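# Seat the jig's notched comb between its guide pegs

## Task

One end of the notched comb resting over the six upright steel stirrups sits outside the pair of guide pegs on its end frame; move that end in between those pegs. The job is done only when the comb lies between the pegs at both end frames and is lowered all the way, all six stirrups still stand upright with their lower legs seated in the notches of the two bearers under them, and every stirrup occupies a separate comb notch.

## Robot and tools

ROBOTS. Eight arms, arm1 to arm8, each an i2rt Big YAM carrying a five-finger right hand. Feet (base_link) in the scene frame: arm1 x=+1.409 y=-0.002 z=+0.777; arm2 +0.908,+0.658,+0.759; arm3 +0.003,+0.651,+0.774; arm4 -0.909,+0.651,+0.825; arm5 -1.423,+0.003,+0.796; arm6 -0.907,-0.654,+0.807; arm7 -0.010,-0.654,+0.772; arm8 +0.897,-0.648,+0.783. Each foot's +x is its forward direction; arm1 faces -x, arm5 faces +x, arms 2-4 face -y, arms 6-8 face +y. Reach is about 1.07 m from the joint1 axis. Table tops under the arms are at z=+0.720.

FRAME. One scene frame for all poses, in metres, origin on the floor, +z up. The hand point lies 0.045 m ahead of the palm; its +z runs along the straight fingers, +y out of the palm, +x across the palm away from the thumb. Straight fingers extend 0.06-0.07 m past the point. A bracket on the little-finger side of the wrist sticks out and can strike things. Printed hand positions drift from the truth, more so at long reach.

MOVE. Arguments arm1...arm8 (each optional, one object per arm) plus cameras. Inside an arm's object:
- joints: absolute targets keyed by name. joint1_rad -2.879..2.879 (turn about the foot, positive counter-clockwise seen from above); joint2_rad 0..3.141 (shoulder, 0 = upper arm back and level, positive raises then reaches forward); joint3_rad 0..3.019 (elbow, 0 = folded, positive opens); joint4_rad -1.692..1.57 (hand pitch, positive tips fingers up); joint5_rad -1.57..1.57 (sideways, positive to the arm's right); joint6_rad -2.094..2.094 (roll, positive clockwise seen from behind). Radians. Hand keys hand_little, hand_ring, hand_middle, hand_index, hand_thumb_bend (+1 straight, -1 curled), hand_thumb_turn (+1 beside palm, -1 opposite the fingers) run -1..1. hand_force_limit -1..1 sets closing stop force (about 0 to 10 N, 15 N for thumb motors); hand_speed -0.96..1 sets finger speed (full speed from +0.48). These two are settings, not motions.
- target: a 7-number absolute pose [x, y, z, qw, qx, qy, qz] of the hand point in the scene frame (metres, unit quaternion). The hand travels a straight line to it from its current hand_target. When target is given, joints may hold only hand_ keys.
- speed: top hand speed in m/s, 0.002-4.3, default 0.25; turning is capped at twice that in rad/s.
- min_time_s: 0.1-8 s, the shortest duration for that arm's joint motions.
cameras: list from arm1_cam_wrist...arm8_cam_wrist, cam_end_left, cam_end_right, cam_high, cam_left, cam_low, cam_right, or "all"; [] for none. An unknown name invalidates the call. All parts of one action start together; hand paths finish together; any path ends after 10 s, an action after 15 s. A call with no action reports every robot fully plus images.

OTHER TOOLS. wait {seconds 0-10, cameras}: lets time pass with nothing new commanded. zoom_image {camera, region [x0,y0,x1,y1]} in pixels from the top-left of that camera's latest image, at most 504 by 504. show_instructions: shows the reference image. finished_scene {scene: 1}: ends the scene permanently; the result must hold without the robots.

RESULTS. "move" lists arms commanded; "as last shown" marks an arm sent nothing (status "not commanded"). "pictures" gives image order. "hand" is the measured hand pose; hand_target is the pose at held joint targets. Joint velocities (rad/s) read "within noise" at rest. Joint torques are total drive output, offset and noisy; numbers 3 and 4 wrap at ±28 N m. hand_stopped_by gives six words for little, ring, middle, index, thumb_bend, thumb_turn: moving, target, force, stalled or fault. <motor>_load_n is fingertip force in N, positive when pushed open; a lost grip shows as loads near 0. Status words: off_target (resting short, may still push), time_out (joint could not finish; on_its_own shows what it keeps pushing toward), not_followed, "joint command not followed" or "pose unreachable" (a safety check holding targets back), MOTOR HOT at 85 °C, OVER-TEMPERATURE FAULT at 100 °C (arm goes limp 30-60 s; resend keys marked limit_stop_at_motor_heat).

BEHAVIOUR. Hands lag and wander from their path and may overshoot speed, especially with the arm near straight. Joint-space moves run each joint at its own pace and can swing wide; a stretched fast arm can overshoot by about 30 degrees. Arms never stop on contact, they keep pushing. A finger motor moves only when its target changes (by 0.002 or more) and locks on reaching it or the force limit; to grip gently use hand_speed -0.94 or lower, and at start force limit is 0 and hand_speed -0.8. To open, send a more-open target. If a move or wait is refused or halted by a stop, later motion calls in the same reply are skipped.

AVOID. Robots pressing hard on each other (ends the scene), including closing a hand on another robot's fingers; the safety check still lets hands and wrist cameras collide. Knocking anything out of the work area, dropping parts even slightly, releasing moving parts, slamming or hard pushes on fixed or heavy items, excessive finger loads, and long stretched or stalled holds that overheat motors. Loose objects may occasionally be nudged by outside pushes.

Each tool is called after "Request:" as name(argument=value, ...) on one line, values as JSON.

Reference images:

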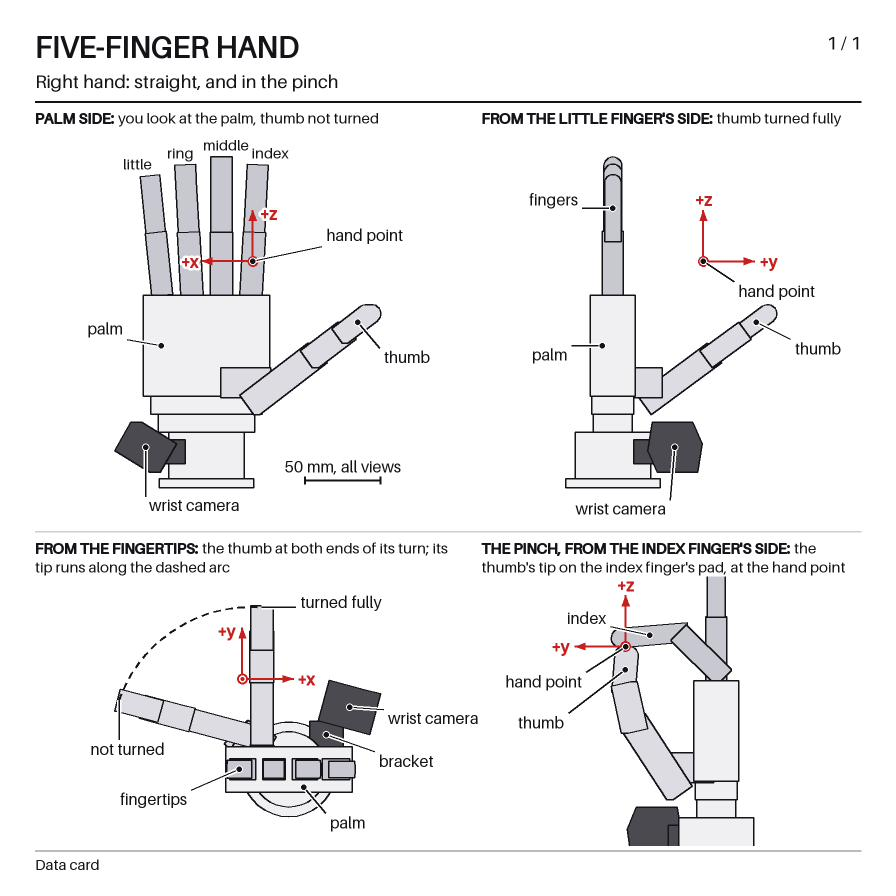

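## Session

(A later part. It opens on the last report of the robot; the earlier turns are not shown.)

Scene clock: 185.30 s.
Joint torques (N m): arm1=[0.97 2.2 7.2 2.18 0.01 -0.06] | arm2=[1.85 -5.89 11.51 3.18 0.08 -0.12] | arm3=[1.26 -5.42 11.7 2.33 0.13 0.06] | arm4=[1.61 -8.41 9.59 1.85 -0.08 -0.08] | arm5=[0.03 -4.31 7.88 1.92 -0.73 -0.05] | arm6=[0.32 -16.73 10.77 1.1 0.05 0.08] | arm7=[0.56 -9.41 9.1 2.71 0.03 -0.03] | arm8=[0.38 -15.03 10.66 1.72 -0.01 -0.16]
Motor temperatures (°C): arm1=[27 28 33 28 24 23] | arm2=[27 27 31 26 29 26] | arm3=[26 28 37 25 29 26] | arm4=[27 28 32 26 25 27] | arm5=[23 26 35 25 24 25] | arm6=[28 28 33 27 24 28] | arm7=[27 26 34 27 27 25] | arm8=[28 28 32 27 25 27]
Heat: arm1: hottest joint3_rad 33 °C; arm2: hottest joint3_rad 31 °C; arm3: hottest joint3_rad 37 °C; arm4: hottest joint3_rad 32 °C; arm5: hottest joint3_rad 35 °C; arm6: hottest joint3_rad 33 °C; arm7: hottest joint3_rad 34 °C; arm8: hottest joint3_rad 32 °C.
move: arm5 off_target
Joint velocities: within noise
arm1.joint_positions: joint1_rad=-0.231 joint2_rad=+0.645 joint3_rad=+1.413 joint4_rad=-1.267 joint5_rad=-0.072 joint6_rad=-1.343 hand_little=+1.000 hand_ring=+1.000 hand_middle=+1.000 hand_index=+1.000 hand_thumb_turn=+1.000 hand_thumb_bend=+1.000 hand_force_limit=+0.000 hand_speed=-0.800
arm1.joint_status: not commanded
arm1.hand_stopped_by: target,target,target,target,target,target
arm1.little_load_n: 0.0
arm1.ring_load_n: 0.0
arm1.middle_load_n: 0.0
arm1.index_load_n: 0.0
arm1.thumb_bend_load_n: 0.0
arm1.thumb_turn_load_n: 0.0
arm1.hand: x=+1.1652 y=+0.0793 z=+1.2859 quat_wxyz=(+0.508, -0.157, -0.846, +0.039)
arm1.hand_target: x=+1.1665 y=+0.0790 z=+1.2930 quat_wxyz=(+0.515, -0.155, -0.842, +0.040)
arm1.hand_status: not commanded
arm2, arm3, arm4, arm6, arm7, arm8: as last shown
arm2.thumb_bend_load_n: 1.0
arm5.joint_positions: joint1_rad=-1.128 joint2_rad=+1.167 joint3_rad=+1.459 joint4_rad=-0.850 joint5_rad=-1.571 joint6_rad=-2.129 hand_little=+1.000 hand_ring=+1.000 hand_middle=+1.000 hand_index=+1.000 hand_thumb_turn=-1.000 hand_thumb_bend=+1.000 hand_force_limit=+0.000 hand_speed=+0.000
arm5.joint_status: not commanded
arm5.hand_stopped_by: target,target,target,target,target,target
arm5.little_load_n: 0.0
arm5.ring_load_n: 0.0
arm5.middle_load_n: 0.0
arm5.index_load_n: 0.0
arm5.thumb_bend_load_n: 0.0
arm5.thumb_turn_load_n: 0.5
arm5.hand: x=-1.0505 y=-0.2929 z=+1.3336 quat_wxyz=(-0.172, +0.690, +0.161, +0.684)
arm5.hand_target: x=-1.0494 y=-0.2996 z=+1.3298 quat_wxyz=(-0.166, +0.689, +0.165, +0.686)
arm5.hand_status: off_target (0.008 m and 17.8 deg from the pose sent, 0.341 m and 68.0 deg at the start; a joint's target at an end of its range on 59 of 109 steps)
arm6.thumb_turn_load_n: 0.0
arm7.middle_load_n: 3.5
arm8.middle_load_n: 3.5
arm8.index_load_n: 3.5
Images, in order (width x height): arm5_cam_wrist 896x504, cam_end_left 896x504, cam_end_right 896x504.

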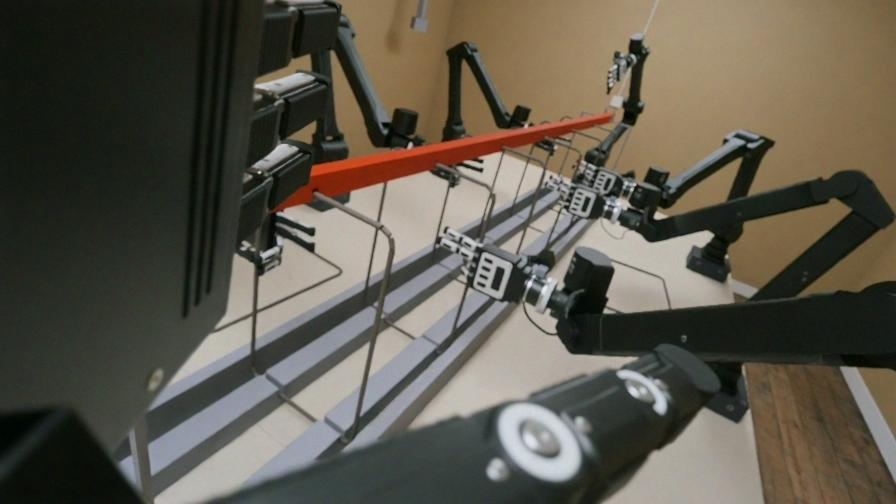

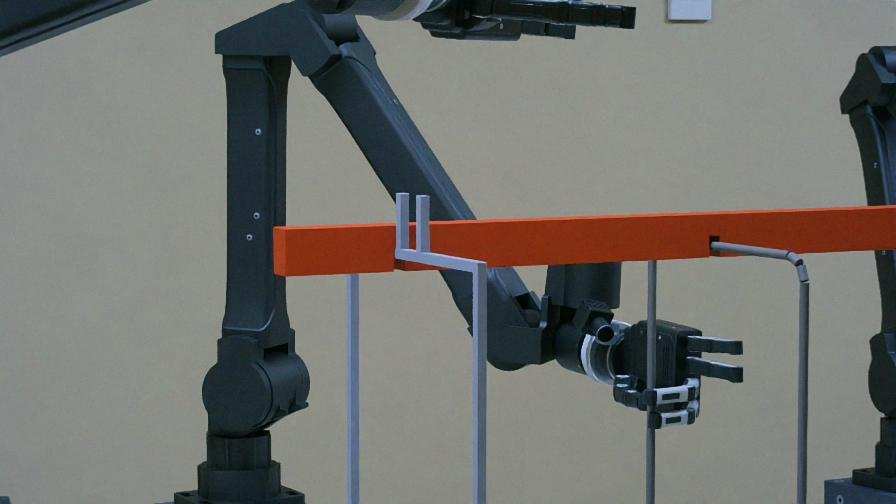

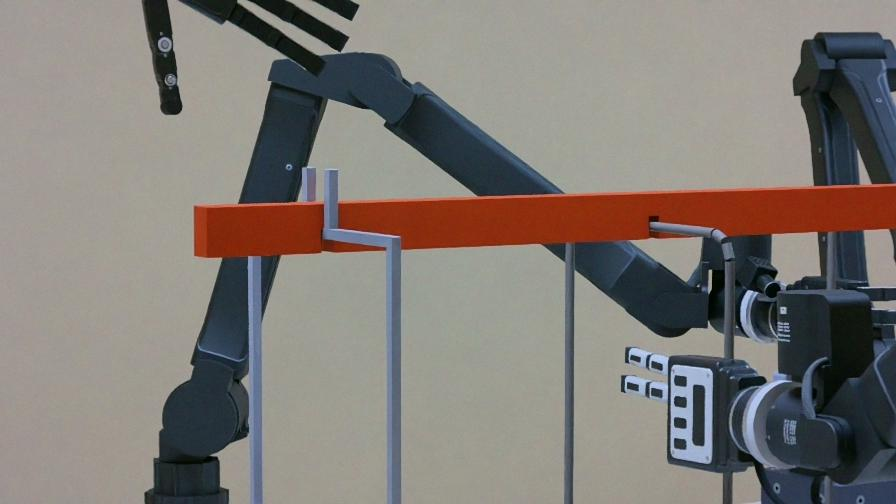

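Request:
move(arm5={"target": [-0.86, -0.26, 1.02, -0.2706, 0.6533, 0.2706, 0.6533], "speed": 0.2}, cameras=["arm5_cam_wrist", "cam_left", "cam_high"])

Scene clock: 192.70 s.
Joint torques (N m): arm1=[0.97 2.2 7.2 2.17 0.01 -0.06] | arm2=[1.14 -6.18 11.48 2.84 0.04 -0.14] | arm3=[1.14 -5.66 11.7 2.35 0.14 0.09] | arm4=[2.67 -8.94 9.51 2.09 -0.08 -0.06] | arm5=[1.03 -10.34 6.67 2.17 -0.41 0.19] | arm6=[0.26 -16.91 10.76 1.06 0.04 0.07] | arm7=[0.56 -9.47 9.09 2.73 0.03 -0.03] | arm8=[0.5 -15.03 10.65 1.72 -0.01 -0.16]
Motor temperatures (°C): arm1=[26 28 33 28 24 23] | arm2=[27 27 31 26 29 26] | arm3=[26 28 37 25 29 26] | arm4=[27 28 32 26 25 27] | arm5=[23 26 34 25 24 25] | arm6=[28 28 33 27 24 28] | arm7=[27 26 34 27 27 25] | arm8=[28 28 32 27 25 27]
Heat: arm1: hottest joint3_rad 33 °C; arm2: hottest joint3_rad 31 °C; arm3: hottest joint3_rad 37 °C; arm4: hottest joint3_rad 32 °C; arm5: hottest joint3_rad 34 °C; arm6: hottest joint3_rad 33 °C; arm7: hottest joint3_rad 34 °C; arm8: hottest joint3_rad 32 °C.
move: arm5 moving
Joint velocities: within noise
arm1, arm2, arm3, arm4, arm6, arm7, arm8: as last shown
arm5.joint_positions: joint1_rad=-0.787 joint2_rad=+1.672 joint3_rad=+1.112 joint4_rad=+0.218 joint5_rad=-1.538 joint6_rad=-1.944 hand_little=+1.000 hand_ring=+1.000 hand_middle=+1.000 hand_index=+1.000 hand_thumb_turn=-1.000 hand_thumb_bend=+1.000 hand_force_limit=+0.000 hand_speed=+0.000
arm5.joint_status: not commanded
arm5.hand_stopped_by: target,target,target,target,target,target
arm5.little_load_n: 0.0
arm5.ring_load_n: 0.0
arm5.middle_load_n: 0.0
arm5.index_load_n: 0.0
arm5.thumb_bend_load_n: 0.0
arm5.thumb_turn_load_n: 0.0
arm5.hand: x=-0.8607 y=-0.2634 z=+1.0277 quat_wxyz=(-0.265, +0.654, +0.277, +0.652)
arm5.hand_target: x=-0.8602 y=-0.2601 z=+1.0200 quat_wxyz=(-0.271, +0.656, +0.273, +0.649)
arm5.hand_status: moving (0.008 m and 1.0 deg from the pose sent, 0.369 m and 17.7 deg at the start; a joint's target at an end of its range on 61 of 208 steps)
arm6.thumb_bend_load_n: 1.5
arm8.middle_load_n: 4.0
pictures: arm5_cam_wrist, cam_high, cam_left
Images, in order (width x height): arm5_cam_wrist 896x504, cam_high 896x504, cam_left 896x504.

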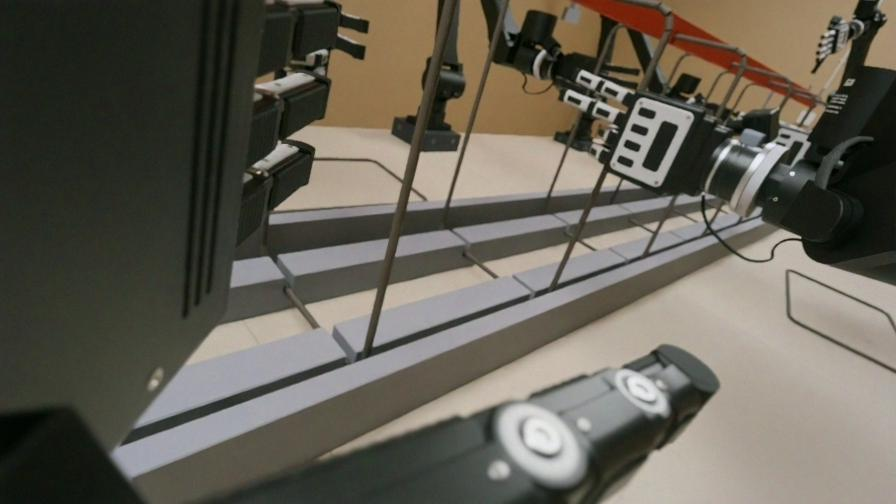

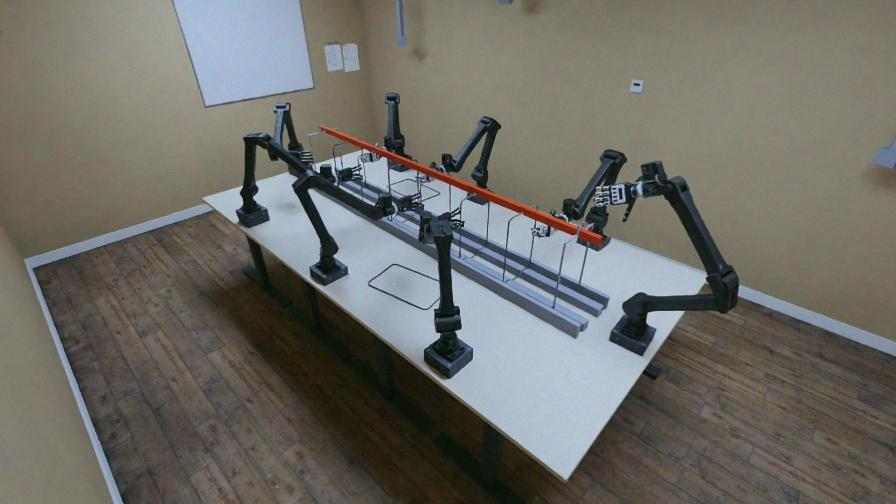

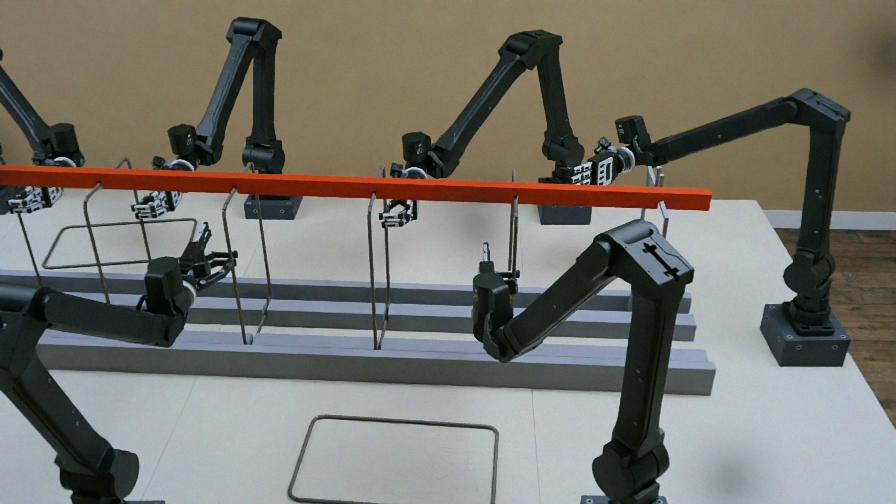

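Request:
move(arm5={"joints": {"hand_thumb_bend": 0.0, "hand_index": 0.6, "hand_middle": 0.6}})

Request:
move(arm5={"target": [-0.79, -0.185, 1.0, -0.2706, 0.6533, 0.2706, 0.6533], "speed": 0.1}, cameras=["arm5_cam_wrist"])

Scene clock: 195.27 s.
Joint torques (N m): arm1=[0.97 2.2 7.2 2.17 0.01 -0.06] | arm2=[1.08 -6.3 11.48 2.96 0.07 -0.15] | arm3=[1.03 -5.6 11.75 2.37 0.13 0.08] | arm4=[1.9 -9.11 9.69 1.94 -0.04 -0.08] | arm5=[1.03 -9.64 6.61 2.18 -0.37 0.14] | arm6=[0.32 -16.73 10.74 1.11 0.04 0.07] | arm7=[0.62 -9.41 9.09 2.71 0.04 -0.03] | arm8=[0.44 -15.03 10.65 1.72 -0.01 -0.16]
Motor temperatures (°C): arm1=[26 28 33 28 24 23] | arm2=[27 27 31 26 29 26] | arm3=[26 28 37 25 29 26] | arm4=[27 28 32 26 25 27] | arm5=[23 26 34 25 24 25] | arm6=[28 28 33 27 24 28] | arm7=[27 26 34 27 27 25] | arm8=[28 28 32 27 25 27]
Heat: arm1: hottest joint3_rad 33 °C; arm2: hottest joint3_rad 31 °C; arm3: hottest joint3_rad 37 °C; arm4: hottest joint3_rad 32 °C; arm5: hottest joint3_rad 34 °C; arm6: hottest joint3_rad 33 °C; arm7: hottest joint3_rad 34 °C; arm8: hottest joint3_rad 32 °C.
move: arm5 done
Joint velocities: within noise
arm1, arm2, arm3, arm4, arm6, arm7, arm8: as last shown
arm5.joint_positions: joint1_rad=-0.787 joint2_rad=+1.672 joint3_rad=+1.111 joint4_rad=+0.224 joint5_rad=-1.538 joint6_rad=-1.937 hand_little=+1.000 hand_ring=+1.000 hand_middle=+0.600 hand_index=+0.600 hand_thumb_turn=-1.000 hand_thumb_bend=+0.000 hand_force_limit=+0.000 hand_speed=+0.000
arm5.joint_status: all done
arm5.hand_stopped_by: target,target,target,target,target,target
arm5.little_load_n: 0.0
arm5.ring_load_n: 0.0
arm5.middle_load_n: 0.0
arm5.index_load_n: -0.5
arm5.thumb_bend_load_n: 0.0
arm5.thumb_turn_load_n: 0.0
arm5.hand: x=-0.8608 y=-0.2633 z=+1.0277 quat_wxyz=(-0.266, +0.655, +0.276, +0.652)
arm5.hand_target: x=-0.8602 y=-0.2601 z=+1.0200 quat_wxyz=(-0.271, +0.656, +0.273, +0.649)
arm5.hand_status: not commanded
arm6.thumb_bend_load_n: 1.0
arm7.middle_load_n: 4.0
arm8.middle_load_n: 3.5
pictures: none

Scene clock: 197.63 s.
Joint torques (N m): arm1=[1.03 2.2 7.2 2.17 0.01 -0.06] | arm2=[1.61 -6.07 11.41 2.95 0.06 -0.15] | arm3=[1.32 -5.6 11.74 2.37 0.12 0.07] | arm4=[2.26 -9.05 9.58 1.61 -0.07 -0.09] | arm5=[0.15 -10.05 6.24 2.17 -0.01 0.16] | arm6=[0.32 -16.79 10.74 1.09 0.05 0.08] | arm7=[0.56 -9.41 9.1 2.73 0.03 -0.03] | arm8=[0.5 -15.03 10.66 1.73 -0.01 -0.16]
Motor temperatures (°C): arm1=[26 28 33 28 24 23] | arm2=[27 27 31 26 29 26] | arm3=[26 28 37 25 29 26] | arm4=[27 28 32 26 25 27] | arm5=[23 26 34 25 24 25] | arm6=[28 28 33 27 24 28] | arm7=[27 26 34 27 27 25] | arm8=[28 28 32 27 25 27]
Heat: arm1: hottest joint3_rad 33 °C; arm2: hottest joint3_rad 31 °C; arm3: hottest joint3_rad 37 °C; arm4: hottest joint3_rad 32 °C; arm5: hottest joint3_rad 34 °C; arm6: hottest joint3_rad 33 °C; arm7: hottest joint3_rad 34 °C; arm8: hottest joint3_rad 32 °C.
move: arm5 off_target
Joint velocities: within noise
arm1, arm2, arm3, arm4, arm6, arm7, arm8: as last shown
arm2.thumb_bend_load_n: 0.5
arm5.joint_positions: joint1_rad=-0.589 joint2_rad=+1.751 joint3_rad=+1.083 joint4_rad=+0.665 joint5_rad=-1.342 joint6_rad=-1.609 hand_little=+1.000 hand_ring=+1.000 hand_middle=+0.600 hand_index=+0.600 hand_thumb_turn=-1.000 hand_thumb_bend=+0.000 hand_force_limit=+0.000 hand_speed=+0.000
arm5.joint_status: not commanded
arm5.hand_stopped_by: target,target,target,target,target,target
arm5.little_load_n: 0.0
arm5.ring_load_n: 0.0
arm5.middle_load_n: 0.0
arm5.index_load_n: 0.0
arm5.thumb_bend_load_n: 0.0
arm5.thumb_turn_load_n: 0.0
arm5.hand: x=-0.7897 y=-0.1862 z=+1.0118 quat_wxyz=(-0.265, +0.650, +0.277, +0.656)
arm5.hand_target: x=-0.7901 y=-0.1849 z=+1.0001 quat_wxyz=(-0.270, +0.654, +0.271, +0.653)
arm5.hand_status: off_target (0.012 m and 1.1 deg from the pose sent, 0.109 m and 0.9 deg at the start)
arm7.little_load_n: 0.5
arm7.thumb_bend_load_n: 1.0
arm8.middle_load_n: 4.0
arm8.index_load_n: 4.0
Images, in order (width x height): arm5_cam_wrist 896x504.

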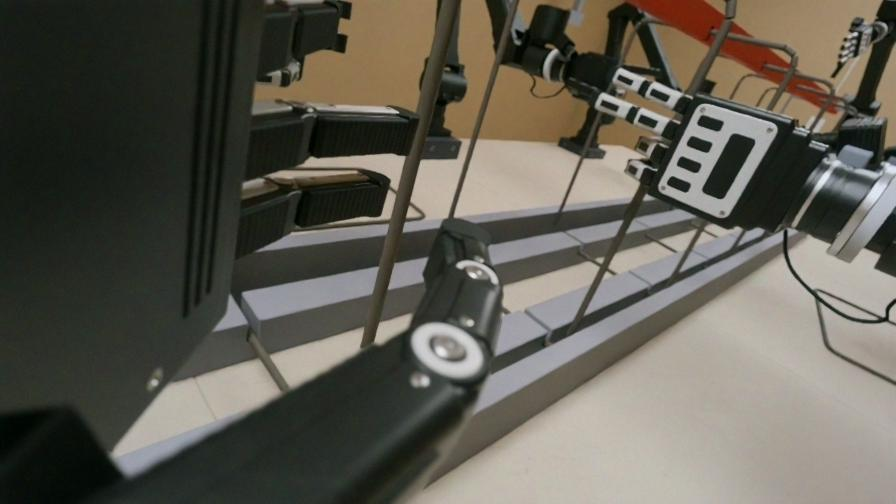

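Request:
zoom_image(camera="arm5_cam_wrist", region=[320, 150, 520, 262])

Scaled by 2.520 from the camera's image (finer frame: 1280x720).

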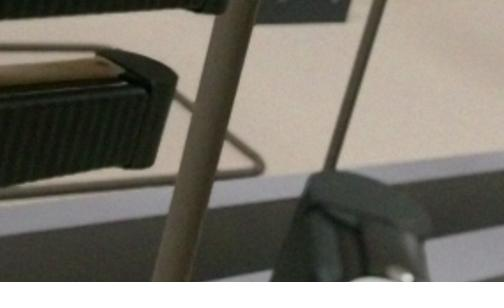

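Request:
move(arm5={"target": [-0.764, -0.129, 0.995, -0.2706, 0.6533, 0.2706, 0.6533], "speed": 0.08}, cameras=["arm5_cam_wrist"])

Request:
zoom_image(camera="arm5_cam_wrist", region=[380, 150, 580, 262])

Scene clock: 202.57 s.
Joint torques (N m): arm1=[1.03 2.2 7.2 2.17 0.01 -0.06] | arm2=[1.44 -6.24 11.36 3.04 0.06 -0.13] | arm3=[1.32 -5.42 11.75 2.36 0.14 0.07] | arm4=[2.84 -8.76 9.48 1.96 -0.05 -0.07] | arm5=[0.97 -10.23 6.3 2.24 -0.03 0.15] | arm6=[0.5 -16.85 10.69 1.1 0.05 0.07] | arm7=[0.56 -9.41 9.09 2.73 0.03 -0.03] | arm8=[0.44 -14.97 10.66 1.72 -0.01 -0.16]
Motor temperatures (°C): arm1=[26 28 33 28 24 23] | arm2=[27 27 31 26 29 26] | arm3=[26 28 37 25 29 26] | arm4=[27 28 32 26 25 27] | arm5=[23 27 34 25 24 25] | arm6=[28 28 33 27 24 28] | arm7=[27 26 34 27 27 25] | arm8=[28 28 33 27 25 27]
Heat: arm1: hottest joint3_rad 33 °C; arm2: hottest joint3_rad 31 °C; arm3: hottest joint3_rad 37 °C; arm4: hottest joint3_rad 32 °C; arm5: hottest joint3_rad 34 °C; arm6: hottest joint3_rad 33 °C; arm7: hottest joint3_rad 34 °C; arm8: hottest joint3_rad 33 °C.
move: arm5 off_target
Joint velocities: within noise
arm1, arm2, arm3, arm4, arm6, arm7, arm8: as last shown
arm1.index_load_n: 0.5
arm5.joint_positions: joint1_rad=-0.474 joint2_rad=+1.753 joint3_rad=+1.067 joint4_rad=+0.687 joint5_rad=-1.225 joint6_rad=-1.605 hand_little=+1.000 hand_ring=+1.000 hand_middle=+0.600 hand_index=+0.600 hand_thumb_turn=-1.000 hand_thumb_bend=+0.000 hand_force_limit=+0.000 hand_speed=+0.000
arm5.joint_status: not commanded
arm5.hand_stopped_by: target,target,target,target,target,target
arm5.little_load_n: 0.0
arm5.ring_load_n: 0.0
arm5.middle_load_n: 0.0
arm5.index_load_n: 0.0
arm5.thumb_bend_load_n: 0.0
arm5.thumb_turn_load_n: 0.5
arm5.hand: x=-0.7639 y=-0.1319 z=+1.0066 quat_wxyz=(-0.265, +0.651, +0.276, +0.656)
arm5.hand_target: x=-0.7641 y=-0.1290 z=+0.9952 quat_wxyz=(-0.270, +0.654, +0.271, +0.653)
arm5.hand_status: off_target (0.012 m and 1.0 deg from the pose sent, 0.065 m and 1.1 deg at the start)
arm6.ring_load_n: -0.5
arm6.middle_load_n: 3.0
arm7.little_load_n: 0.0
arm7.thumb_bend_load_n: 0.5
arm8.middle_load_n: 3.5
arm8.index_load_n: 3.5
Images, in order (width x height): arm5_cam_wrist 896x504.

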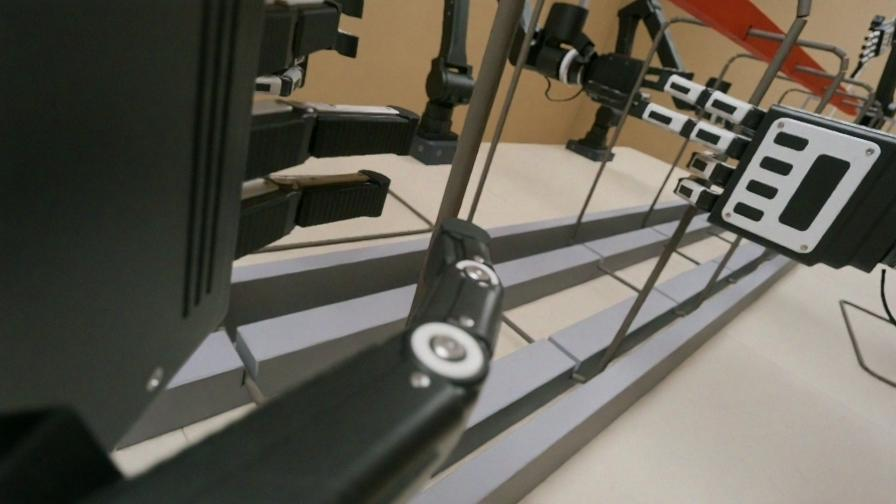

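Scaled by 2.520 from the camera's image (finer frame: 1280x720).

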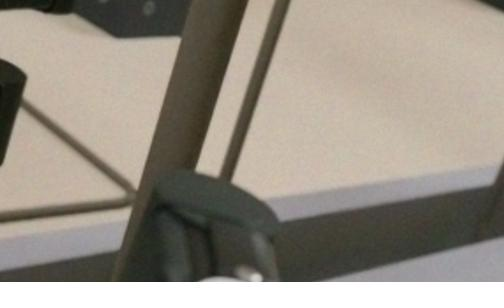

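Request:
move(arm5={"target": [-0.7525, -0.115, 0.995, -0.2706, 0.6533, 0.2706, 0.6533], "speed": 0.05}, cameras=["arm5_cam_wrist"])

Request:
zoom_image(camera="arm5_cam_wrist", region=[380, 150, 580, 262])

Scene clock: 204.57 s.
Joint torques (N m): arm1=[1.03 2.14 7.2 2.15 0.01 -0.06] | arm2=[1.44 -6.01 11.37 2.97 0.07 -0.11] | arm3=[1.08 -5.54 11.71 2.35 0.12 0.07] | arm4=[1.73 -9.11 9.35 2.13 -0.09 -0.07] | arm5=[0.73 -10.52 7.43 2.19 0.04 0.17] | arm6=[0.38 -16.67 10.69 1.09 0.03 0.08] | arm7=[0.56 -9.41 9.1 2.71 0.03 -0.03] | arm8=[0.44 -15.03 10.65 1.72 -0.02 -0.16]
Motor temperatures (°C): arm1=[26 28 33 28 24 23] | arm2=[27 27 31 26 29 26] | arm3=[26 28 37 25 29 26] | arm4=[27 28 32 26 25 27] | arm5=[23 27 34 25 24 25] | arm6=[28 28 33 27 24 28] | arm7=[27 26 34 27 27 25] | arm8=[28 28 33 27 25 27]
Heat: arm1: hottest joint3_rad 33 °C; arm2: hottest joint3_rad 31 °C; arm3: hottest joint3_rad 37 °C; arm4: hottest joint3_rad 32 °C; arm5: hottest joint3_rad 34 °C; arm6: hottest joint3_rad 33 °C; arm7: hottest joint3_rad 34 °C; arm8: hottest joint3_rad 33 °C.
move: arm5 done
Joint velocities: within noise
arm1, arm2, arm3, arm4, arm6, arm7, arm8: as last shown
arm1.index_load_n: 0.0
arm2.index_load_n: 4.5
arm2.thumb_bend_load_n: 1.0
arm3.thumb_turn_load_n: 0.5
arm5.joint_positions: joint1_rad=-0.442 joint2_rad=+1.764 joint3_rad=+1.067 joint4_rad=+0.687 joint5_rad=-1.192 joint6_rad=-1.604 hand_little=+1.000 hand_ring=+1.000 hand_middle=+0.600 hand_index=+0.600 hand_thumb_turn=-1.000 hand_thumb_bend=+0.000 hand_force_limit=+0.000 hand_speed=+0.000
arm5.joint_status: not commanded
arm5.hand_stopped_by: target,target,target,target,target,target
arm5.little_load_n: 0.0
arm5.ring_load_n: 0.0
arm5.middle_load_n: 0.0
arm5.index_load_n: 0.0
arm5.thumb_bend_load_n: 0.0
arm5.thumb_turn_load_n: 0.0
arm5.hand: x=-0.7561 y=-0.1169 z=+0.9997 quat_wxyz=(-0.268, +0.654, +0.272, +0.653)
arm5.hand_target: x=-0.7526 y=-0.1149 z=+0.9951 quat_wxyz=(-0.271, +0.653, +0.271, +0.653)
arm5.hand_status: done (0.006 m and 0.4 deg from the pose sent, 0.023 m and 1.0 deg at the start)
arm6.ring_load_n: 0.0
arm6.middle_load_n: 2.5
arm7.middle_load_n: 3.5
arm8.middle_load_n: 4.0
Images, in order (width x height): arm5_cam_wrist 896x504.

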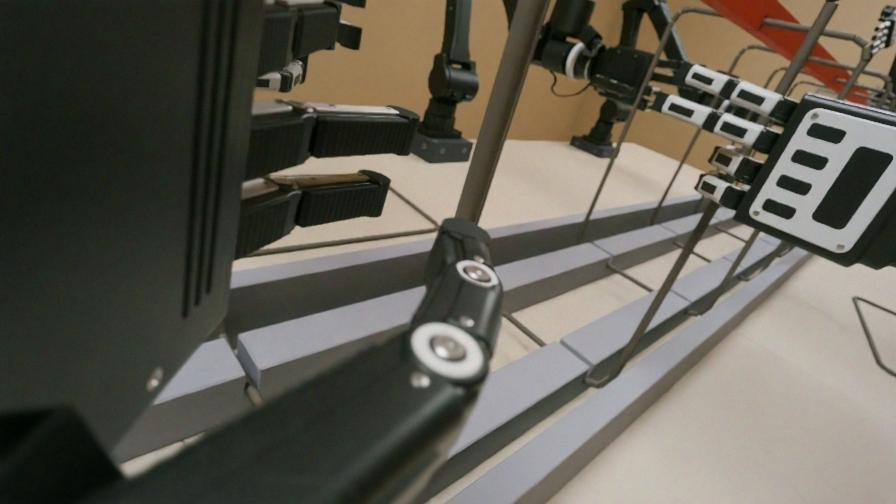

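Scaled by 2.520 from the camera's image (finer frame: 1280x720).

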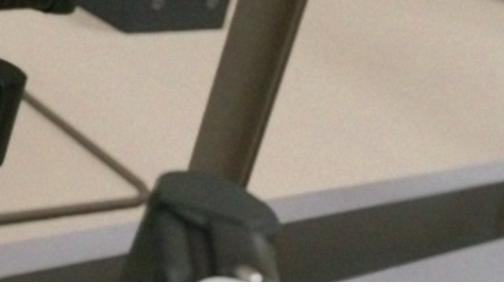

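Request:
move(arm5={"target": [-0.7455, -0.1085, 0.995, -0.2706, 0.6533, 0.2706, 0.6533], "speed": 0.05})

Request:
move(arm5={"joints": {"hand_index": -0.3, "hand_middle": -0.3, "hand_force_limit": -0.7, "hand_speed": -0.85}}, cameras=["arm5_cam_wrist"])

Scene clock: 206.70 s.
Joint torques (N m): arm1=[1.03 2.2 7.19 2.17 0.01 -0.06] | arm2=[1.38 -6.3 11.45 3.04 0.04 -0.12] | arm3=[1.32 -5.36 11.78 2.37 0.14 0.07] | arm4=[2.02 -8 9.62 1.94 -0.06 -0.02] | arm5=[0.85 -10.23 7.98 2.14 -0.06 0.21] | arm6=[0.26 -16.79 10.73 1.14 0.04 0.07] | arm7=[0.56 -9.41 9.09 2.73 0.04 -0.03] | arm8=[0.44 -14.97 10.65 1.73 -0.01 -0.16]
Motor temperatures (°C): arm1=[26 28 33 28 24 23] | arm2=[27 27 31 26 29 26] | arm3=[26 28 37 25 29 26] | arm4=[27 28 32 26 25 27] | arm5=[23 27 34 25 24 25] | arm6=[28 28 33 27 24 28] | arm7=[27 26 34 27 27 25] | arm8=[28 28 33 27 25 27]
Heat: arm1: hottest joint3_rad 33 °C; arm2: hottest joint3_rad 31 °C; arm3: hottest joint3_rad 37 °C; arm4: hottest joint3_rad 32 °C; arm5: hottest joint3_rad 34 °C; arm6: hottest joint3_rad 33 °C; arm7: hottest joint3_rad 34 °C; arm8: hottest joint3_rad 33 °C.
move: arm5 done
Joint velocities: within noise
arm1: as last shown
arm2.joint_positions: joint1_rad=-0.091 joint2_rad=+1.277 joint3_rad=+0.599 joint4_rad=+0.681 joint5_rad=-0.104 joint6_rad=-1.577 hand_little=+1.000 hand_ring=+1.000 hand_middle=-0.110 hand_index=-0.094 hand_thumb_turn=-1.000 hand_thumb_bend=+0.000 hand_force_limit=-0.300 hand_speed=-0.940
arm2.joint_status: not commanded
arm2.hand_stopped_by: target,target,force,force,target,target
arm2.little_load_n: 0.0
arm2.ring_load_n: 0.0
arm2.middle_load_n: 4.0
arm2.index_load_n: 4.0
arm2.thumb_bend_load_n: 1.0
arm2.thumb_turn_load_n: 0.0
arm2.hand: x=+0.8106 y=+0.1169 z=+1.0021 quat_wxyz=(+0.503, +0.501, -0.498, +0.499)
arm2.hand_target: x=+0.8112 y=+0.1045 z=+1.0251 quat_wxyz=(+0.513, +0.487, -0.487, +0.513)
arm2.hand_status: not commanded
arm3.joint_positions: joint1_rad=-0.206 joint2_rad=+1.271 joint3_rad=+0.531 joint4_rad=+0.740 joint5_rad=-0.164 joint6_rad=-1.567 hand_little=+1.000 hand_ring=+1.000 hand_middle=-0.115 hand_index=-0.111 hand_thumb_turn=-1.000 hand_thumb_bend=+0.000 hand_force_limit=-0.300 hand_speed=-0.940
arm3.joint_status: not commanded
arm3.hand_stopped_by: target,target,force,force,target,target
arm3.little_load_n: 0.0
arm3.ring_load_n: 0.0
arm3.middle_load_n: 3.5
arm3.index_load_n: 3.5
arm3.thumb_bend_load_n: 0.5
arm3.thumb_turn_load_n: 0.0
arm3.hand: x=-0.1123 y=+0.1324 z=+1.0030 quat_wxyz=(+0.503, +0.497, -0.498, +0.502)
arm3.hand_target: x=-0.1117 y=+0.1204 z=+1.0250 quat_wxyz=(+0.513, +0.487, -0.487, +0.513)
arm3.hand_status: not commanded
arm4.joint_positions: joint1_rad=+0.645 joint2_rad=+1.561 joint3_rad=+0.644 joint4_rad=+0.921 joint5_rad=+0.672 joint6_rad=-1.584 hand_little=+1.000 hand_ring=+1.000 hand_middle=-0.108 hand_index=-0.096 hand_thumb_turn=-1.000 hand_thumb_bend=+0.000 hand_force_limit=-0.300 hand_speed=-0.940
arm4.joint_status: not commanded
arm4.hand_stopped_by: target,target,force,force,target,target
arm4.little_load_n: 0.0
arm4.ring_load_n: 0.0
arm4.middle_load_n: 3.0
arm4.index_load_n: 4.0
arm4.thumb_bend_load_n: 0.5
arm4.thumb_turn_load_n: 0.0
arm4.hand: x=-0.7247 y=+0.1482 z=+0.9977 quat_wxyz=(+0.498, +0.504, -0.500, +0.498)
arm4.hand_target: x=-0.7211 y=+0.1403 z=+0.9999 quat_wxyz=(+0.500, +0.500, -0.500, +0.500)
arm4.hand_status: not commanded
arm5.joint_positions: joint1_rad=-0.428 joint2_rad=+1.772 joint3_rad=+1.067 joint4_rad=+0.687 joint5_rad=-1.176 joint6_rad=-1.603 hand_little=+1.000 hand_ring=+1.000 hand_middle=+0.600 hand_index=+0.600 hand_thumb_turn=-1.000 hand_thumb_bend=+0.000 hand_force_limit=+0.000 hand_speed=+0.000
arm5.joint_status: not commanded
arm5.hand_stopped_by: target,target,target,target,target,target
arm5.little_load_n: 0.0
arm5.ring_load_n: 0.0
arm5.middle_load_n: 0.0
arm5.index_load_n: 0.0
arm5.thumb_bend_load_n: 0.0
arm5.thumb_turn_load_n: 0.0
arm5.hand: x=-0.7523 y=-0.1101 z=+0.9946 quat_wxyz=(-0.269, +0.656, +0.270, +0.652)
arm5.hand_target: x=-0.7457 y=-0.1084 z=+0.9951 quat_wxyz=(-0.271, +0.653, +0.271, +0.653)
arm5.hand_status: done (0.007 m and 0.4 deg from the pose sent, 0.014 m and 0.4 deg at the start)
arm6.joint_positions: joint1_rad=-0.922 joint2_rad=+1.853 joint3_rad=+1.156 joint4_rad=+0.671 joint5_rad=-0.879 joint6_rad=-1.575 hand_little=+1.000 hand_ring=+1.000 hand_middle=-0.097 hand_index=-0.089 hand_thumb_turn=-1.000 hand_thumb_bend=+0.000 hand_force_limit=-0.300 hand_speed=-0.940
arm6.joint_status: not commanded
arm6.hand_stopped_by: target,target,force,force,target,target
arm6.little_load_n: 0.0
arm6.ring_load_n: 0.0
arm6.middle_load_n: 3.0
arm6.index_load_n: 4.5
arm6.thumb_bend_load_n: 1.0
arm6.thumb_turn_load_n: 0.0
arm6.hand: x=-0.4137 y=-0.1065 z=+1.0013 quat_wxyz=(-0.498, +0.508, +0.500, +0.494)
arm6.hand_target: x=-0.4114 y=-0.0985 z=+1.0170 quat_wxyz=(-0.500, +0.500, +0.500, +0.500)
arm6.hand_status: not commanded
arm7.joint_positions: joint1_rad=-0.342 joint2_rad=+1.324 joint3_rad=+0.624 joint4_rad=+0.710 joint5_rad=-0.337 joint6_rad=-1.580 hand_little=+1.000 hand_ring=+1.000 hand_middle=-0.111 hand_index=-0.090 hand_thumb_turn=-1.000 hand_thumb_bend=+0.000 hand_force_limit=-0.300 hand_speed=-0.940
arm7.joint_status: not commanded
arm7.hand_stopped_by: target,target,force,force,target,target
arm7.little_load_n: 0.0
arm7.ring_load_n: 0.0
arm7.middle_load_n: 4.0
arm7.index_load_n: 3.5
arm7.thumb_bend_load_n: 1.0
arm7.thumb_turn_load_n: 0.0
arm7.hand: x=+0.1730 y=-0.1164 z=+1.0047 quat_wxyz=(-0.499, +0.500, +0.501, +0.500)
arm7.hand_target: x=+0.1740 y=-0.1036 z=+1.0301 quat_wxyz=(-0.509, +0.482, +0.493, +0.516)
arm7.hand_status: not commanded
arm8.joint_positions: joint1_rad=+0.936 joint2_rad=+1.867 joint3_rad=+1.232 joint4_rad=+0.619 joint5_rad=+0.938 joint6_rad=-1.556 hand_little=+1.000 hand_ring=+1.000 hand_middle=-0.101 hand_index=-0.096 hand_thumb_turn=-1.000 hand_thumb_bend=+0.000 hand_force_limit=-0.300 hand_speed=-0.940
arm8.joint_status: not commanded
arm8.hand_stopped_by: target,target,force,force,target,target
arm8.little_load_n: 0.0
arm8.ring_load_n: 0.0
arm8.middle_load_n: 3.5
arm8.index_load_n: 3.5
arm8.thumb_bend_load_n: 0.0
arm8.thumb_turn_load_n: 0.0
arm8.hand: x=+0.4877 y=-0.1135 z=+0.9959 quat_wxyz=(-0.499, +0.501, +0.503, +0.497)
arm8.hand_target: x=+0.4833 y=-0.1072 z=+1.0001 quat_wxyz=(-0.500, +0.500, +0.500, +0.500)
arm8.hand_status: not commanded
pictures: none

Scene clock: 209.10 s.
Joint torques (N m): arm1=[1.03 2.14 7.2 2.17 0.01 -0.06] | arm2=[1.38 -6.07 11.55 3.03 0.07 -0.13] | arm3=[1.32 -5.6 11.75 2.36 0.13 0.07] | arm4=[2.67 -7.71 9.55 1.76 -0.01 -0.09] | arm5=[0.85 -10.17 8.28 2.28 -0.05 0.19] | arm6=[0.32 -16.85 10.74 1.11 0.04 0.07] | arm7=[0.56 -9.41 9.1 2.73 0.03 -0.03] | arm8=[0.44 -15.03 10.65 1.73 -0.01 -0.16]
Motor temperatures (°C): arm1=[26 28 33 28 24 23] | arm2=[27 27 31 26 29 26] | arm3=[26 28 37 25 29 26] | arm4=[27 28 32 26 25 27] | arm5=[23 27 34 25 24 25] | arm6=[28 28 33 27 24 28] | arm7=[27 26 34 27 27 25] | arm8=[28 29 33 27 25 27]
Heat: arm1: hottest joint3_rad 33 °C; arm2: hottest joint3_rad 31 °C; arm3: hottest joint3_rad 37 °C; arm4: hottest joint3_rad 32 °C; arm5: hottest joint3_rad 34 °C; arm6: hottest joint3_rad 33 °C; arm7: hottest joint3_rad 34 °C; arm8: hottest joint3_rad 33 °C.
move: arm5 off_target
Joint velocities: within noise
arm1, arm2, arm3, arm4, arm6, arm7, arm8: as last shown
arm3.thumb_bend_load_n: 0.0
arm5.joint_positions: joint1_rad=-0.428 joint2_rad=+1.772 joint3_rad=+1.067 joint4_rad=+0.687 joint5_rad=-1.175 joint6_rad=-1.603 hand_little=+1.000 hand_ring=+1.000 hand_middle=-0.231 hand_index=-0.232 hand_thumb_turn=-1.000 hand_thumb_bend=+0.000 hand_force_limit=-0.700 hand_speed=-0.850
arm5.joint_status: hand_middle off_target (ended at -0.231, target -0.300); hand_index off_target (ended at -0.232, target -0.300); the others done
arm5.hand_stopped_by: target,target,force,force,target,target
arm5.little_load_n: 0.0
arm5.ring_load_n: 0.0
arm5.middle_load_n: 4.0
arm5.index_load_n: 2.5
arm5.thumb_bend_load_n: 0.5
arm5.thumb_turn_load_n: 0.0
arm5.hand: x=-0.7523 y=-0.1102 z=+0.9946 quat_wxyz=(-0.269, +0.656, +0.269, +0.652)
arm5.hand_target: x=-0.7457 y=-0.1084 z=+0.9951 quat_wxyz=(-0.270, +0.653, +0.271, +0.653)
arm5.hand_status: not commanded
arm6.middle_load_n: 2.5
arm8.middle_load_n: 4.0
Images, in order (width x height): arm5_cam_wrist 896x504.

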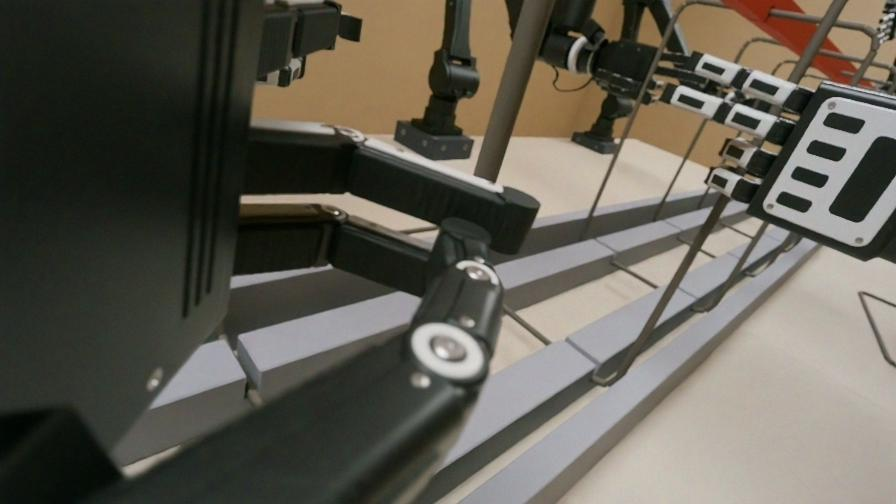

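Request:
move(arm5={"joints": {"hand_index": 0.7, "hand_middle": 0.7, "hand_speed": 0.0}}, cameras=["arm5_cam_wrist", "arm4_cam_wrist"])

Request:
zoom_image(camera="arm5_cam_wrist", region=[400, 100, 600, 212])

Request:
zoom_image(camera="arm4_cam_wrist", region=[380, 100, 580, 212])

Scene clock: 210.93 s.
Joint torques (N m): arm1=[0.97 2.2 7.2 2.17 0.01 -0.06] | arm2=[1.26 -6.18 11.45 3.08 0.08 -0.15] | arm3=[1.14 -5.6 11.81 2.35 0.12 0.09] | arm4=[2.78 -9 9.44 1.98 -0.1 -0.07] | arm5=[1.44 -10.11 8.12 2.19 -0.09 0.18] | arm6=[0.26 -16.79 10.77 1.11 0.04 0.08] | arm7=[0.62 -9.41 9.09 2.71 0.03 -0.03] | arm8=[0.44 -15.03 10.65 1.73 -0.01 -0.16]
Motor temperatures (°C): arm1=[26 28 33 28 24 23] | arm2=[27 27 31 26 29 26] | arm3=[26 28 37 25 29 26] | arm4=[27 28 32 26 25 27] | arm5=[23 27 34 25 24 25] | arm6=[28 28 33 27 24 28] | arm7=[27 26 34 27 27 25] | arm8=[28 29 33 27 25 27]
Heat: arm1: hottest joint3_rad 33 °C; arm2: hottest joint3_rad 31 °C; arm3: hottest joint3_rad 37 °C; arm4: hottest joint3_rad 32 °C; arm5: hottest joint3_rad 34 °C; arm6: hottest joint3_rad 33 °C; arm7: hottest joint3_rad 34 °C; arm8: hottest joint3_rad 33 °C.
move: arm5 done
Joint velocities: within noise
arm1.joint_positions: joint1_rad=-0.231 joint2_rad=+0.645 joint3_rad=+1.413 joint4_rad=-1.267 joint5_rad=-0.072 joint6_rad=-1.343 hand_little=+1.000 hand_ring=+1.000 hand_middle=+1.000 hand_index=+1.000 hand_thumb_turn=+1.000 hand_thumb_bend=+1.000 hand_force_limit=+0.000 hand_speed=-0.800
arm1.joint_status: not commanded
arm1.hand_stopped_by: target,target,target,target,target,target
arm1.little_load_n: 0.0
arm1.ring_load_n: 0.0
arm1.middle_load_n: 0.0
arm1.index_load_n: 0.0
arm1.thumb_bend_load_n: 0.0
arm1.thumb_turn_load_n: 0.0
arm1.hand: x=+1.1652 y=+0.0793 z=+1.2859 quat_wxyz=(+0.508, -0.157, -0.846, +0.039)
arm1.hand_target: x=+1.1665 y=+0.0790 z=+1.2930 quat_wxyz=(+0.515, -0.155, -0.842, +0.040)
arm1.hand_status: not commanded
arm2, arm3, arm4, arm6, arm7, arm8: as last shown
arm3.thumb_bend_load_n: 0.5
arm5.joint_positions: joint1_rad=-0.428 joint2_rad=+1.772 joint3_rad=+1.067 joint4_rad=+0.687 joint5_rad=-1.175 joint6_rad=-1.603 hand_little=+1.000 hand_ring=+1.000 hand_middle=+0.700 hand_index=+0.700 hand_thumb_turn=-1.000 hand_thumb_bend=+0.000 hand_force_limit=-0.700 hand_speed=+0.000
arm5.joint_status: all done
arm5.hand_stopped_by: target,target,target,target,target,target
arm5.little_load_n: 0.0
arm5.ring_load_n: 0.0
arm5.middle_load_n: 0.0
arm5.index_load_n: 0.0
arm5.thumb_bend_load_n: 0.0
arm5.thumb_turn_load_n: 0.0
arm5.hand: x=-0.7523 y=-0.1102 z=+0.9945 quat_wxyz=(-0.269, +0.656, +0.269, +0.652)
arm5.hand_target: x=-0.7457 y=-0.1084 z=+0.9951 quat_wxyz=(-0.271, +0.653, +0.271, +0.653)
arm5.hand_status: not commanded
arm7.middle_load_n: 3.5
arm7.thumb_bend_load_n: 0.5
arm8.middle_load_n: 3.5
pictures: arm4_cam_wrist, arm5_cam_wrist
Images, in order (width x height): arm4_cam_wrist 896x504, arm5_cam_wrist 896x504.

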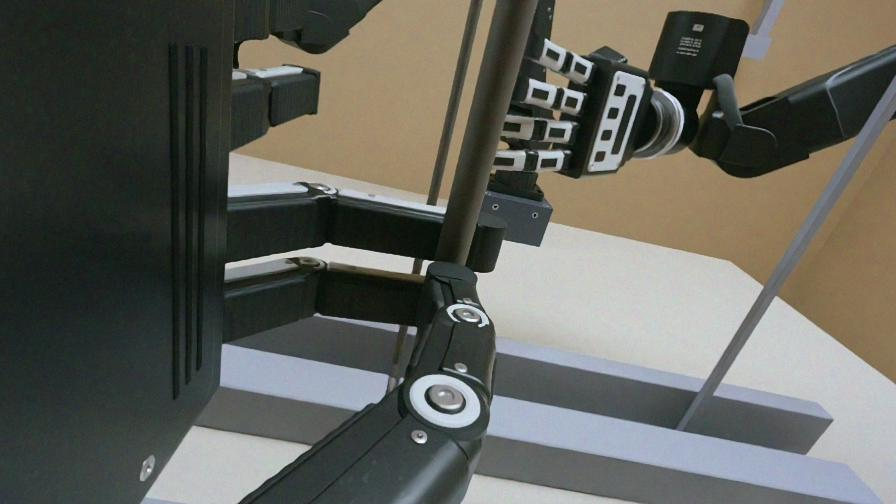

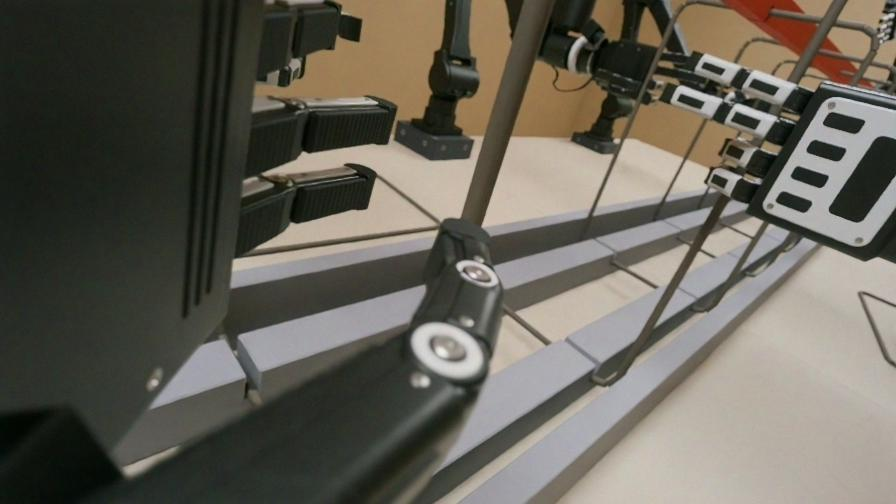

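Scaled by 2.520 from the camera's image (finer frame: 1280x720).

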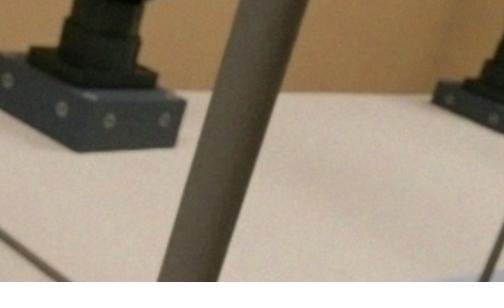

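Scaled by 2.520 from the camera's image (finer frame: 1280x720).

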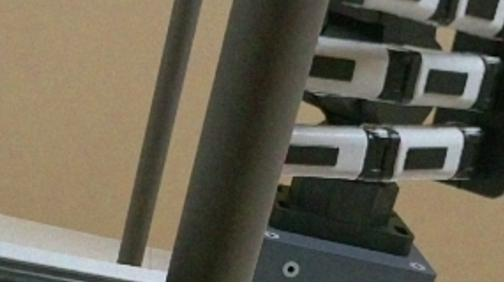

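Request:
move(arm5={"target": [-0.7355, -0.0985, 0.995, -0.2706, 0.6533, 0.2706, 0.6533], "speed": 0.05}, cameras=["arm5_cam_wrist"])

Scene clock: 215.27 s.
Joint torques (N m): arm1=[1.03 2.14 7.2 2.17 0.01 -0.06] | arm2=[1.14 -6.48 11.58 2.88 0.08 -0.12] | arm3=[1.32 -5.54 11.82 2.35 0.13 0.07] | arm4=[2.02 -8.76 9.31 1.65 -0.02 -0.07] | arm5=[0.09 -10.29 9.07 1.99 -0.09 0.18] | arm6=[0.26 -16.73 10.69 1.13 0.04 0.08] | arm7=[0.5 -9.41 9.1 2.73 0.03 -0.03] | arm8=[0.44 -14.97 10.65 1.73 -0.01 -0.16]
Motor temperatures (°C): arm1=[26 28 33 28 24 23] | arm2=[27 27 31 26 29 26] | arm3=[25 28 37 25 29 26] | arm4=[27 28 32 26 25 27] | arm5=[23 27 35 25 24 25] | arm6=[28 28 33 27 24 28] | arm7=[27 26 34 27 27 25] | arm8=[28 29 33 27 25 27]
Heat: arm1: hottest joint3_rad 33 °C; arm2: hottest joint3_rad 31 °C; arm3: hottest joint3_rad 37 °C; arm4: hottest joint3_rad 32 °C; arm5: hottest joint3_rad 35 °C; arm6: hottest joint3_rad 33 °C; arm7: hottest joint3_rad 34 °C; arm8: hottest joint3_rad 33 °C.
move: arm5 off_target
Joint velocities: within noise
arm1, arm2, arm3, arm4, arm6, arm7, arm8: as last shown
arm2.middle_load_n: 4.5
arm2.thumb_bend_load_n: 0.5
arm3.thumb_turn_load_n: 0.5
arm5.joint_positions: joint1_rad=-0.403 joint2_rad=+1.784 joint3_rad=+1.067 joint4_rad=+0.687 joint5_rad=-1.152 joint6_rad=-1.603 hand_little=+1.000 hand_ring=+1.000 hand_middle=+0.700 hand_index=+0.700 hand_thumb_turn=-1.000 hand_thumb_bend=+0.000 hand_force_limit=-0.700 hand_speed=+0.000
arm5.joint_status: not commanded
arm5.hand_stopped_by: target,target,target,target,target,target
arm5.little_load_n: -0.5
arm5.ring_load_n: 0.0
arm5.middle_load_n: 0.5
arm5.index_load_n: 0.0
arm5.thumb_bend_load_n: 0.0
arm5.thumb_turn_load_n: 0.0
arm5.hand: x=-0.7468 y=-0.0980 z=+0.9872 quat_wxyz=(-0.272, +0.659, +0.267, +0.648)
arm5.hand_target: x=-0.7360 y=-0.0983 z=+0.9950 quat_wxyz=(-0.271, +0.653, +0.271, +0.653)
arm5.hand_status: off_target (0.014 m and 1.0 deg from the pose sent, 0.021 m and 0.5 deg at the start)
arm7.middle_load_n: 4.0
arm7.thumb_bend_load_n: 1.0
Images, in order (width x height): arm5_cam_wrist 896x504.

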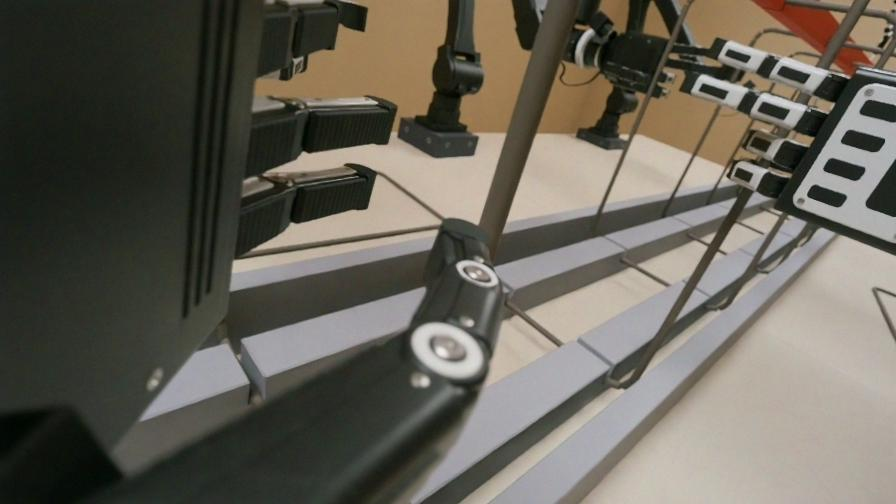

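Request:
move(arm5={"target": [-0.7215, -0.0985, 0.998, -0.2706, 0.6533, 0.2706, 0.6533], "speed": 0.05}, cameras=["arm5_cam_wrist"])

Request:
zoom_image(camera="arm5_cam_wrist", region=[230, 80, 630, 380])

Scene clock: 217.73 s.
Joint torques (N m): arm1=[1.03 2.14 7.19 2.17 0.01 -0.06] | arm2=[1.03 -6.3 11.44 2.96 0.08 -0.1] | arm3=[1.26 -5.54 11.79 2.32 0.13 0.07] | arm4=[1.49 -9.05 9.54 1.83 0.02 0.01] | arm5=[1.61 -10.87 10.18 1.03 -0.04 0.17] | arm6=[0.32 -16.73 10.73 1.11 0.06 0.08] | arm7=[0.56 -9.41 9.1 2.71 0.03 -0.03] | arm8=[0.38 -14.97 10.63 1.72 -0.01 -0.16]
Motor temperatures (°C): arm1=[26 28 33 28 24 23] | arm2=[27 27 31 26 29 26] | arm3=[25 28 37 25 29 26] | arm4=[27 28 32 26 25 27] | arm5=[23 27 35 25 24 25] | arm6=[28 28 33 27 24 28] | arm7=[27 26 34 27 27 25] | arm8=[28 29 33 27 25 27]
Heat: arm1: hottest joint3_rad 33 °C; arm2: hottest joint3_rad 31 °C; arm3: hottest joint3_rad 37 °C; arm4: hottest joint3_rad 32 °C; arm5: hottest joint3_rad 35 °C; arm6: hottest joint3_rad 33 °C; arm7: hottest joint3_rad 34 °C; arm8: hottest joint3_rad 33 °C.
move: arm5 off_target
Joint velocities: within noise
arm1, arm2, arm3, arm4, arm6, arm7, arm8: as last shown
arm1.index_load_n: 0.5
arm2.middle_load_n: 4.0
arm2.thumb_bend_load_n: 1.0
arm3.thumb_turn_load_n: 0.0
arm5.joint_positions: joint1_rad=-0.396 joint2_rad=+1.804 joint3_rad=+1.096 joint4_rad=+0.687 joint5_rad=-1.142 joint6_rad=-1.602 hand_little=+1.000 hand_ring=+1.000 hand_middle=+0.700 hand_index=+0.700 hand_thumb_turn=-1.000 hand_thumb_bend=+0.000 hand_force_limit=-0.700 hand_speed=+0.000
arm5.joint_status: not commanded
arm5.hand_stopped_by: target,target,target,target,target,target
arm5.little_load_n: 0.0
arm5.ring_load_n: 0.0
arm5.middle_load_n: 0.0
arm5.index_load_n: 0.0
arm5.thumb_bend_load_n: 0.0
arm5.thumb_turn_load_n: 0.5
arm5.hand: x=-0.7361 y=-0.0985 z=+0.9889 quat_wxyz=(-0.269, +0.657, +0.268, +0.651)
arm5.hand_target: x=-0.7224 y=-0.0984 z=+0.9982 quat_wxyz=(-0.270, +0.653, +0.271, +0.653)
arm5.hand_status: off_target (0.017 m and 0.6 deg from the pose sent, 0.028 m and 1.0 deg at the start)
arm8.middle_load_n: 4.0
arm8.index_load_n: 4.0
Images, in order (width x height): arm5_cam_wrist 896x504.

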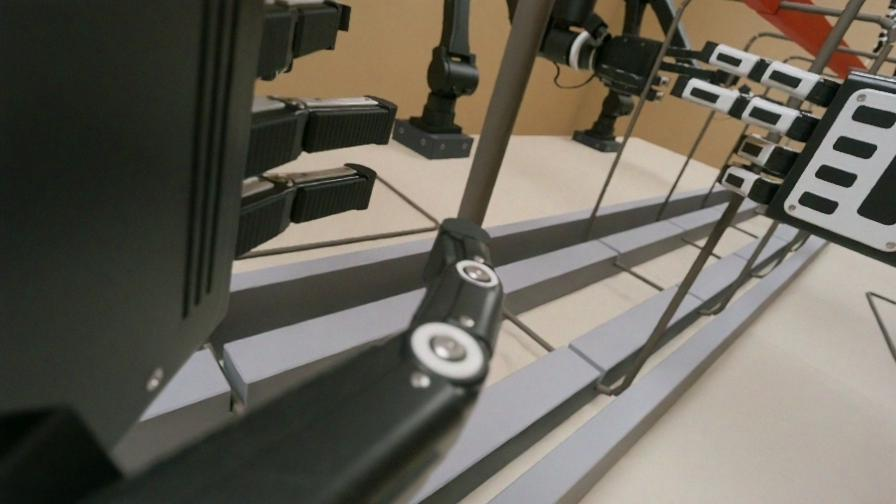

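Scaled by 1.260 from the camera's image (finer frame: 1280x720).

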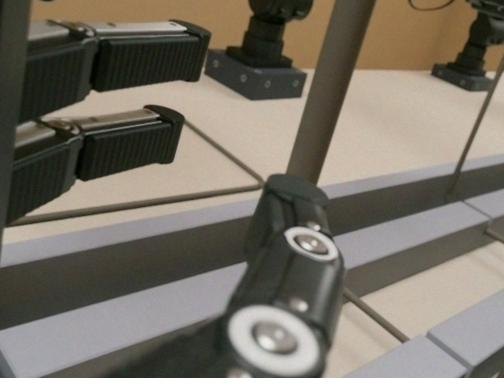

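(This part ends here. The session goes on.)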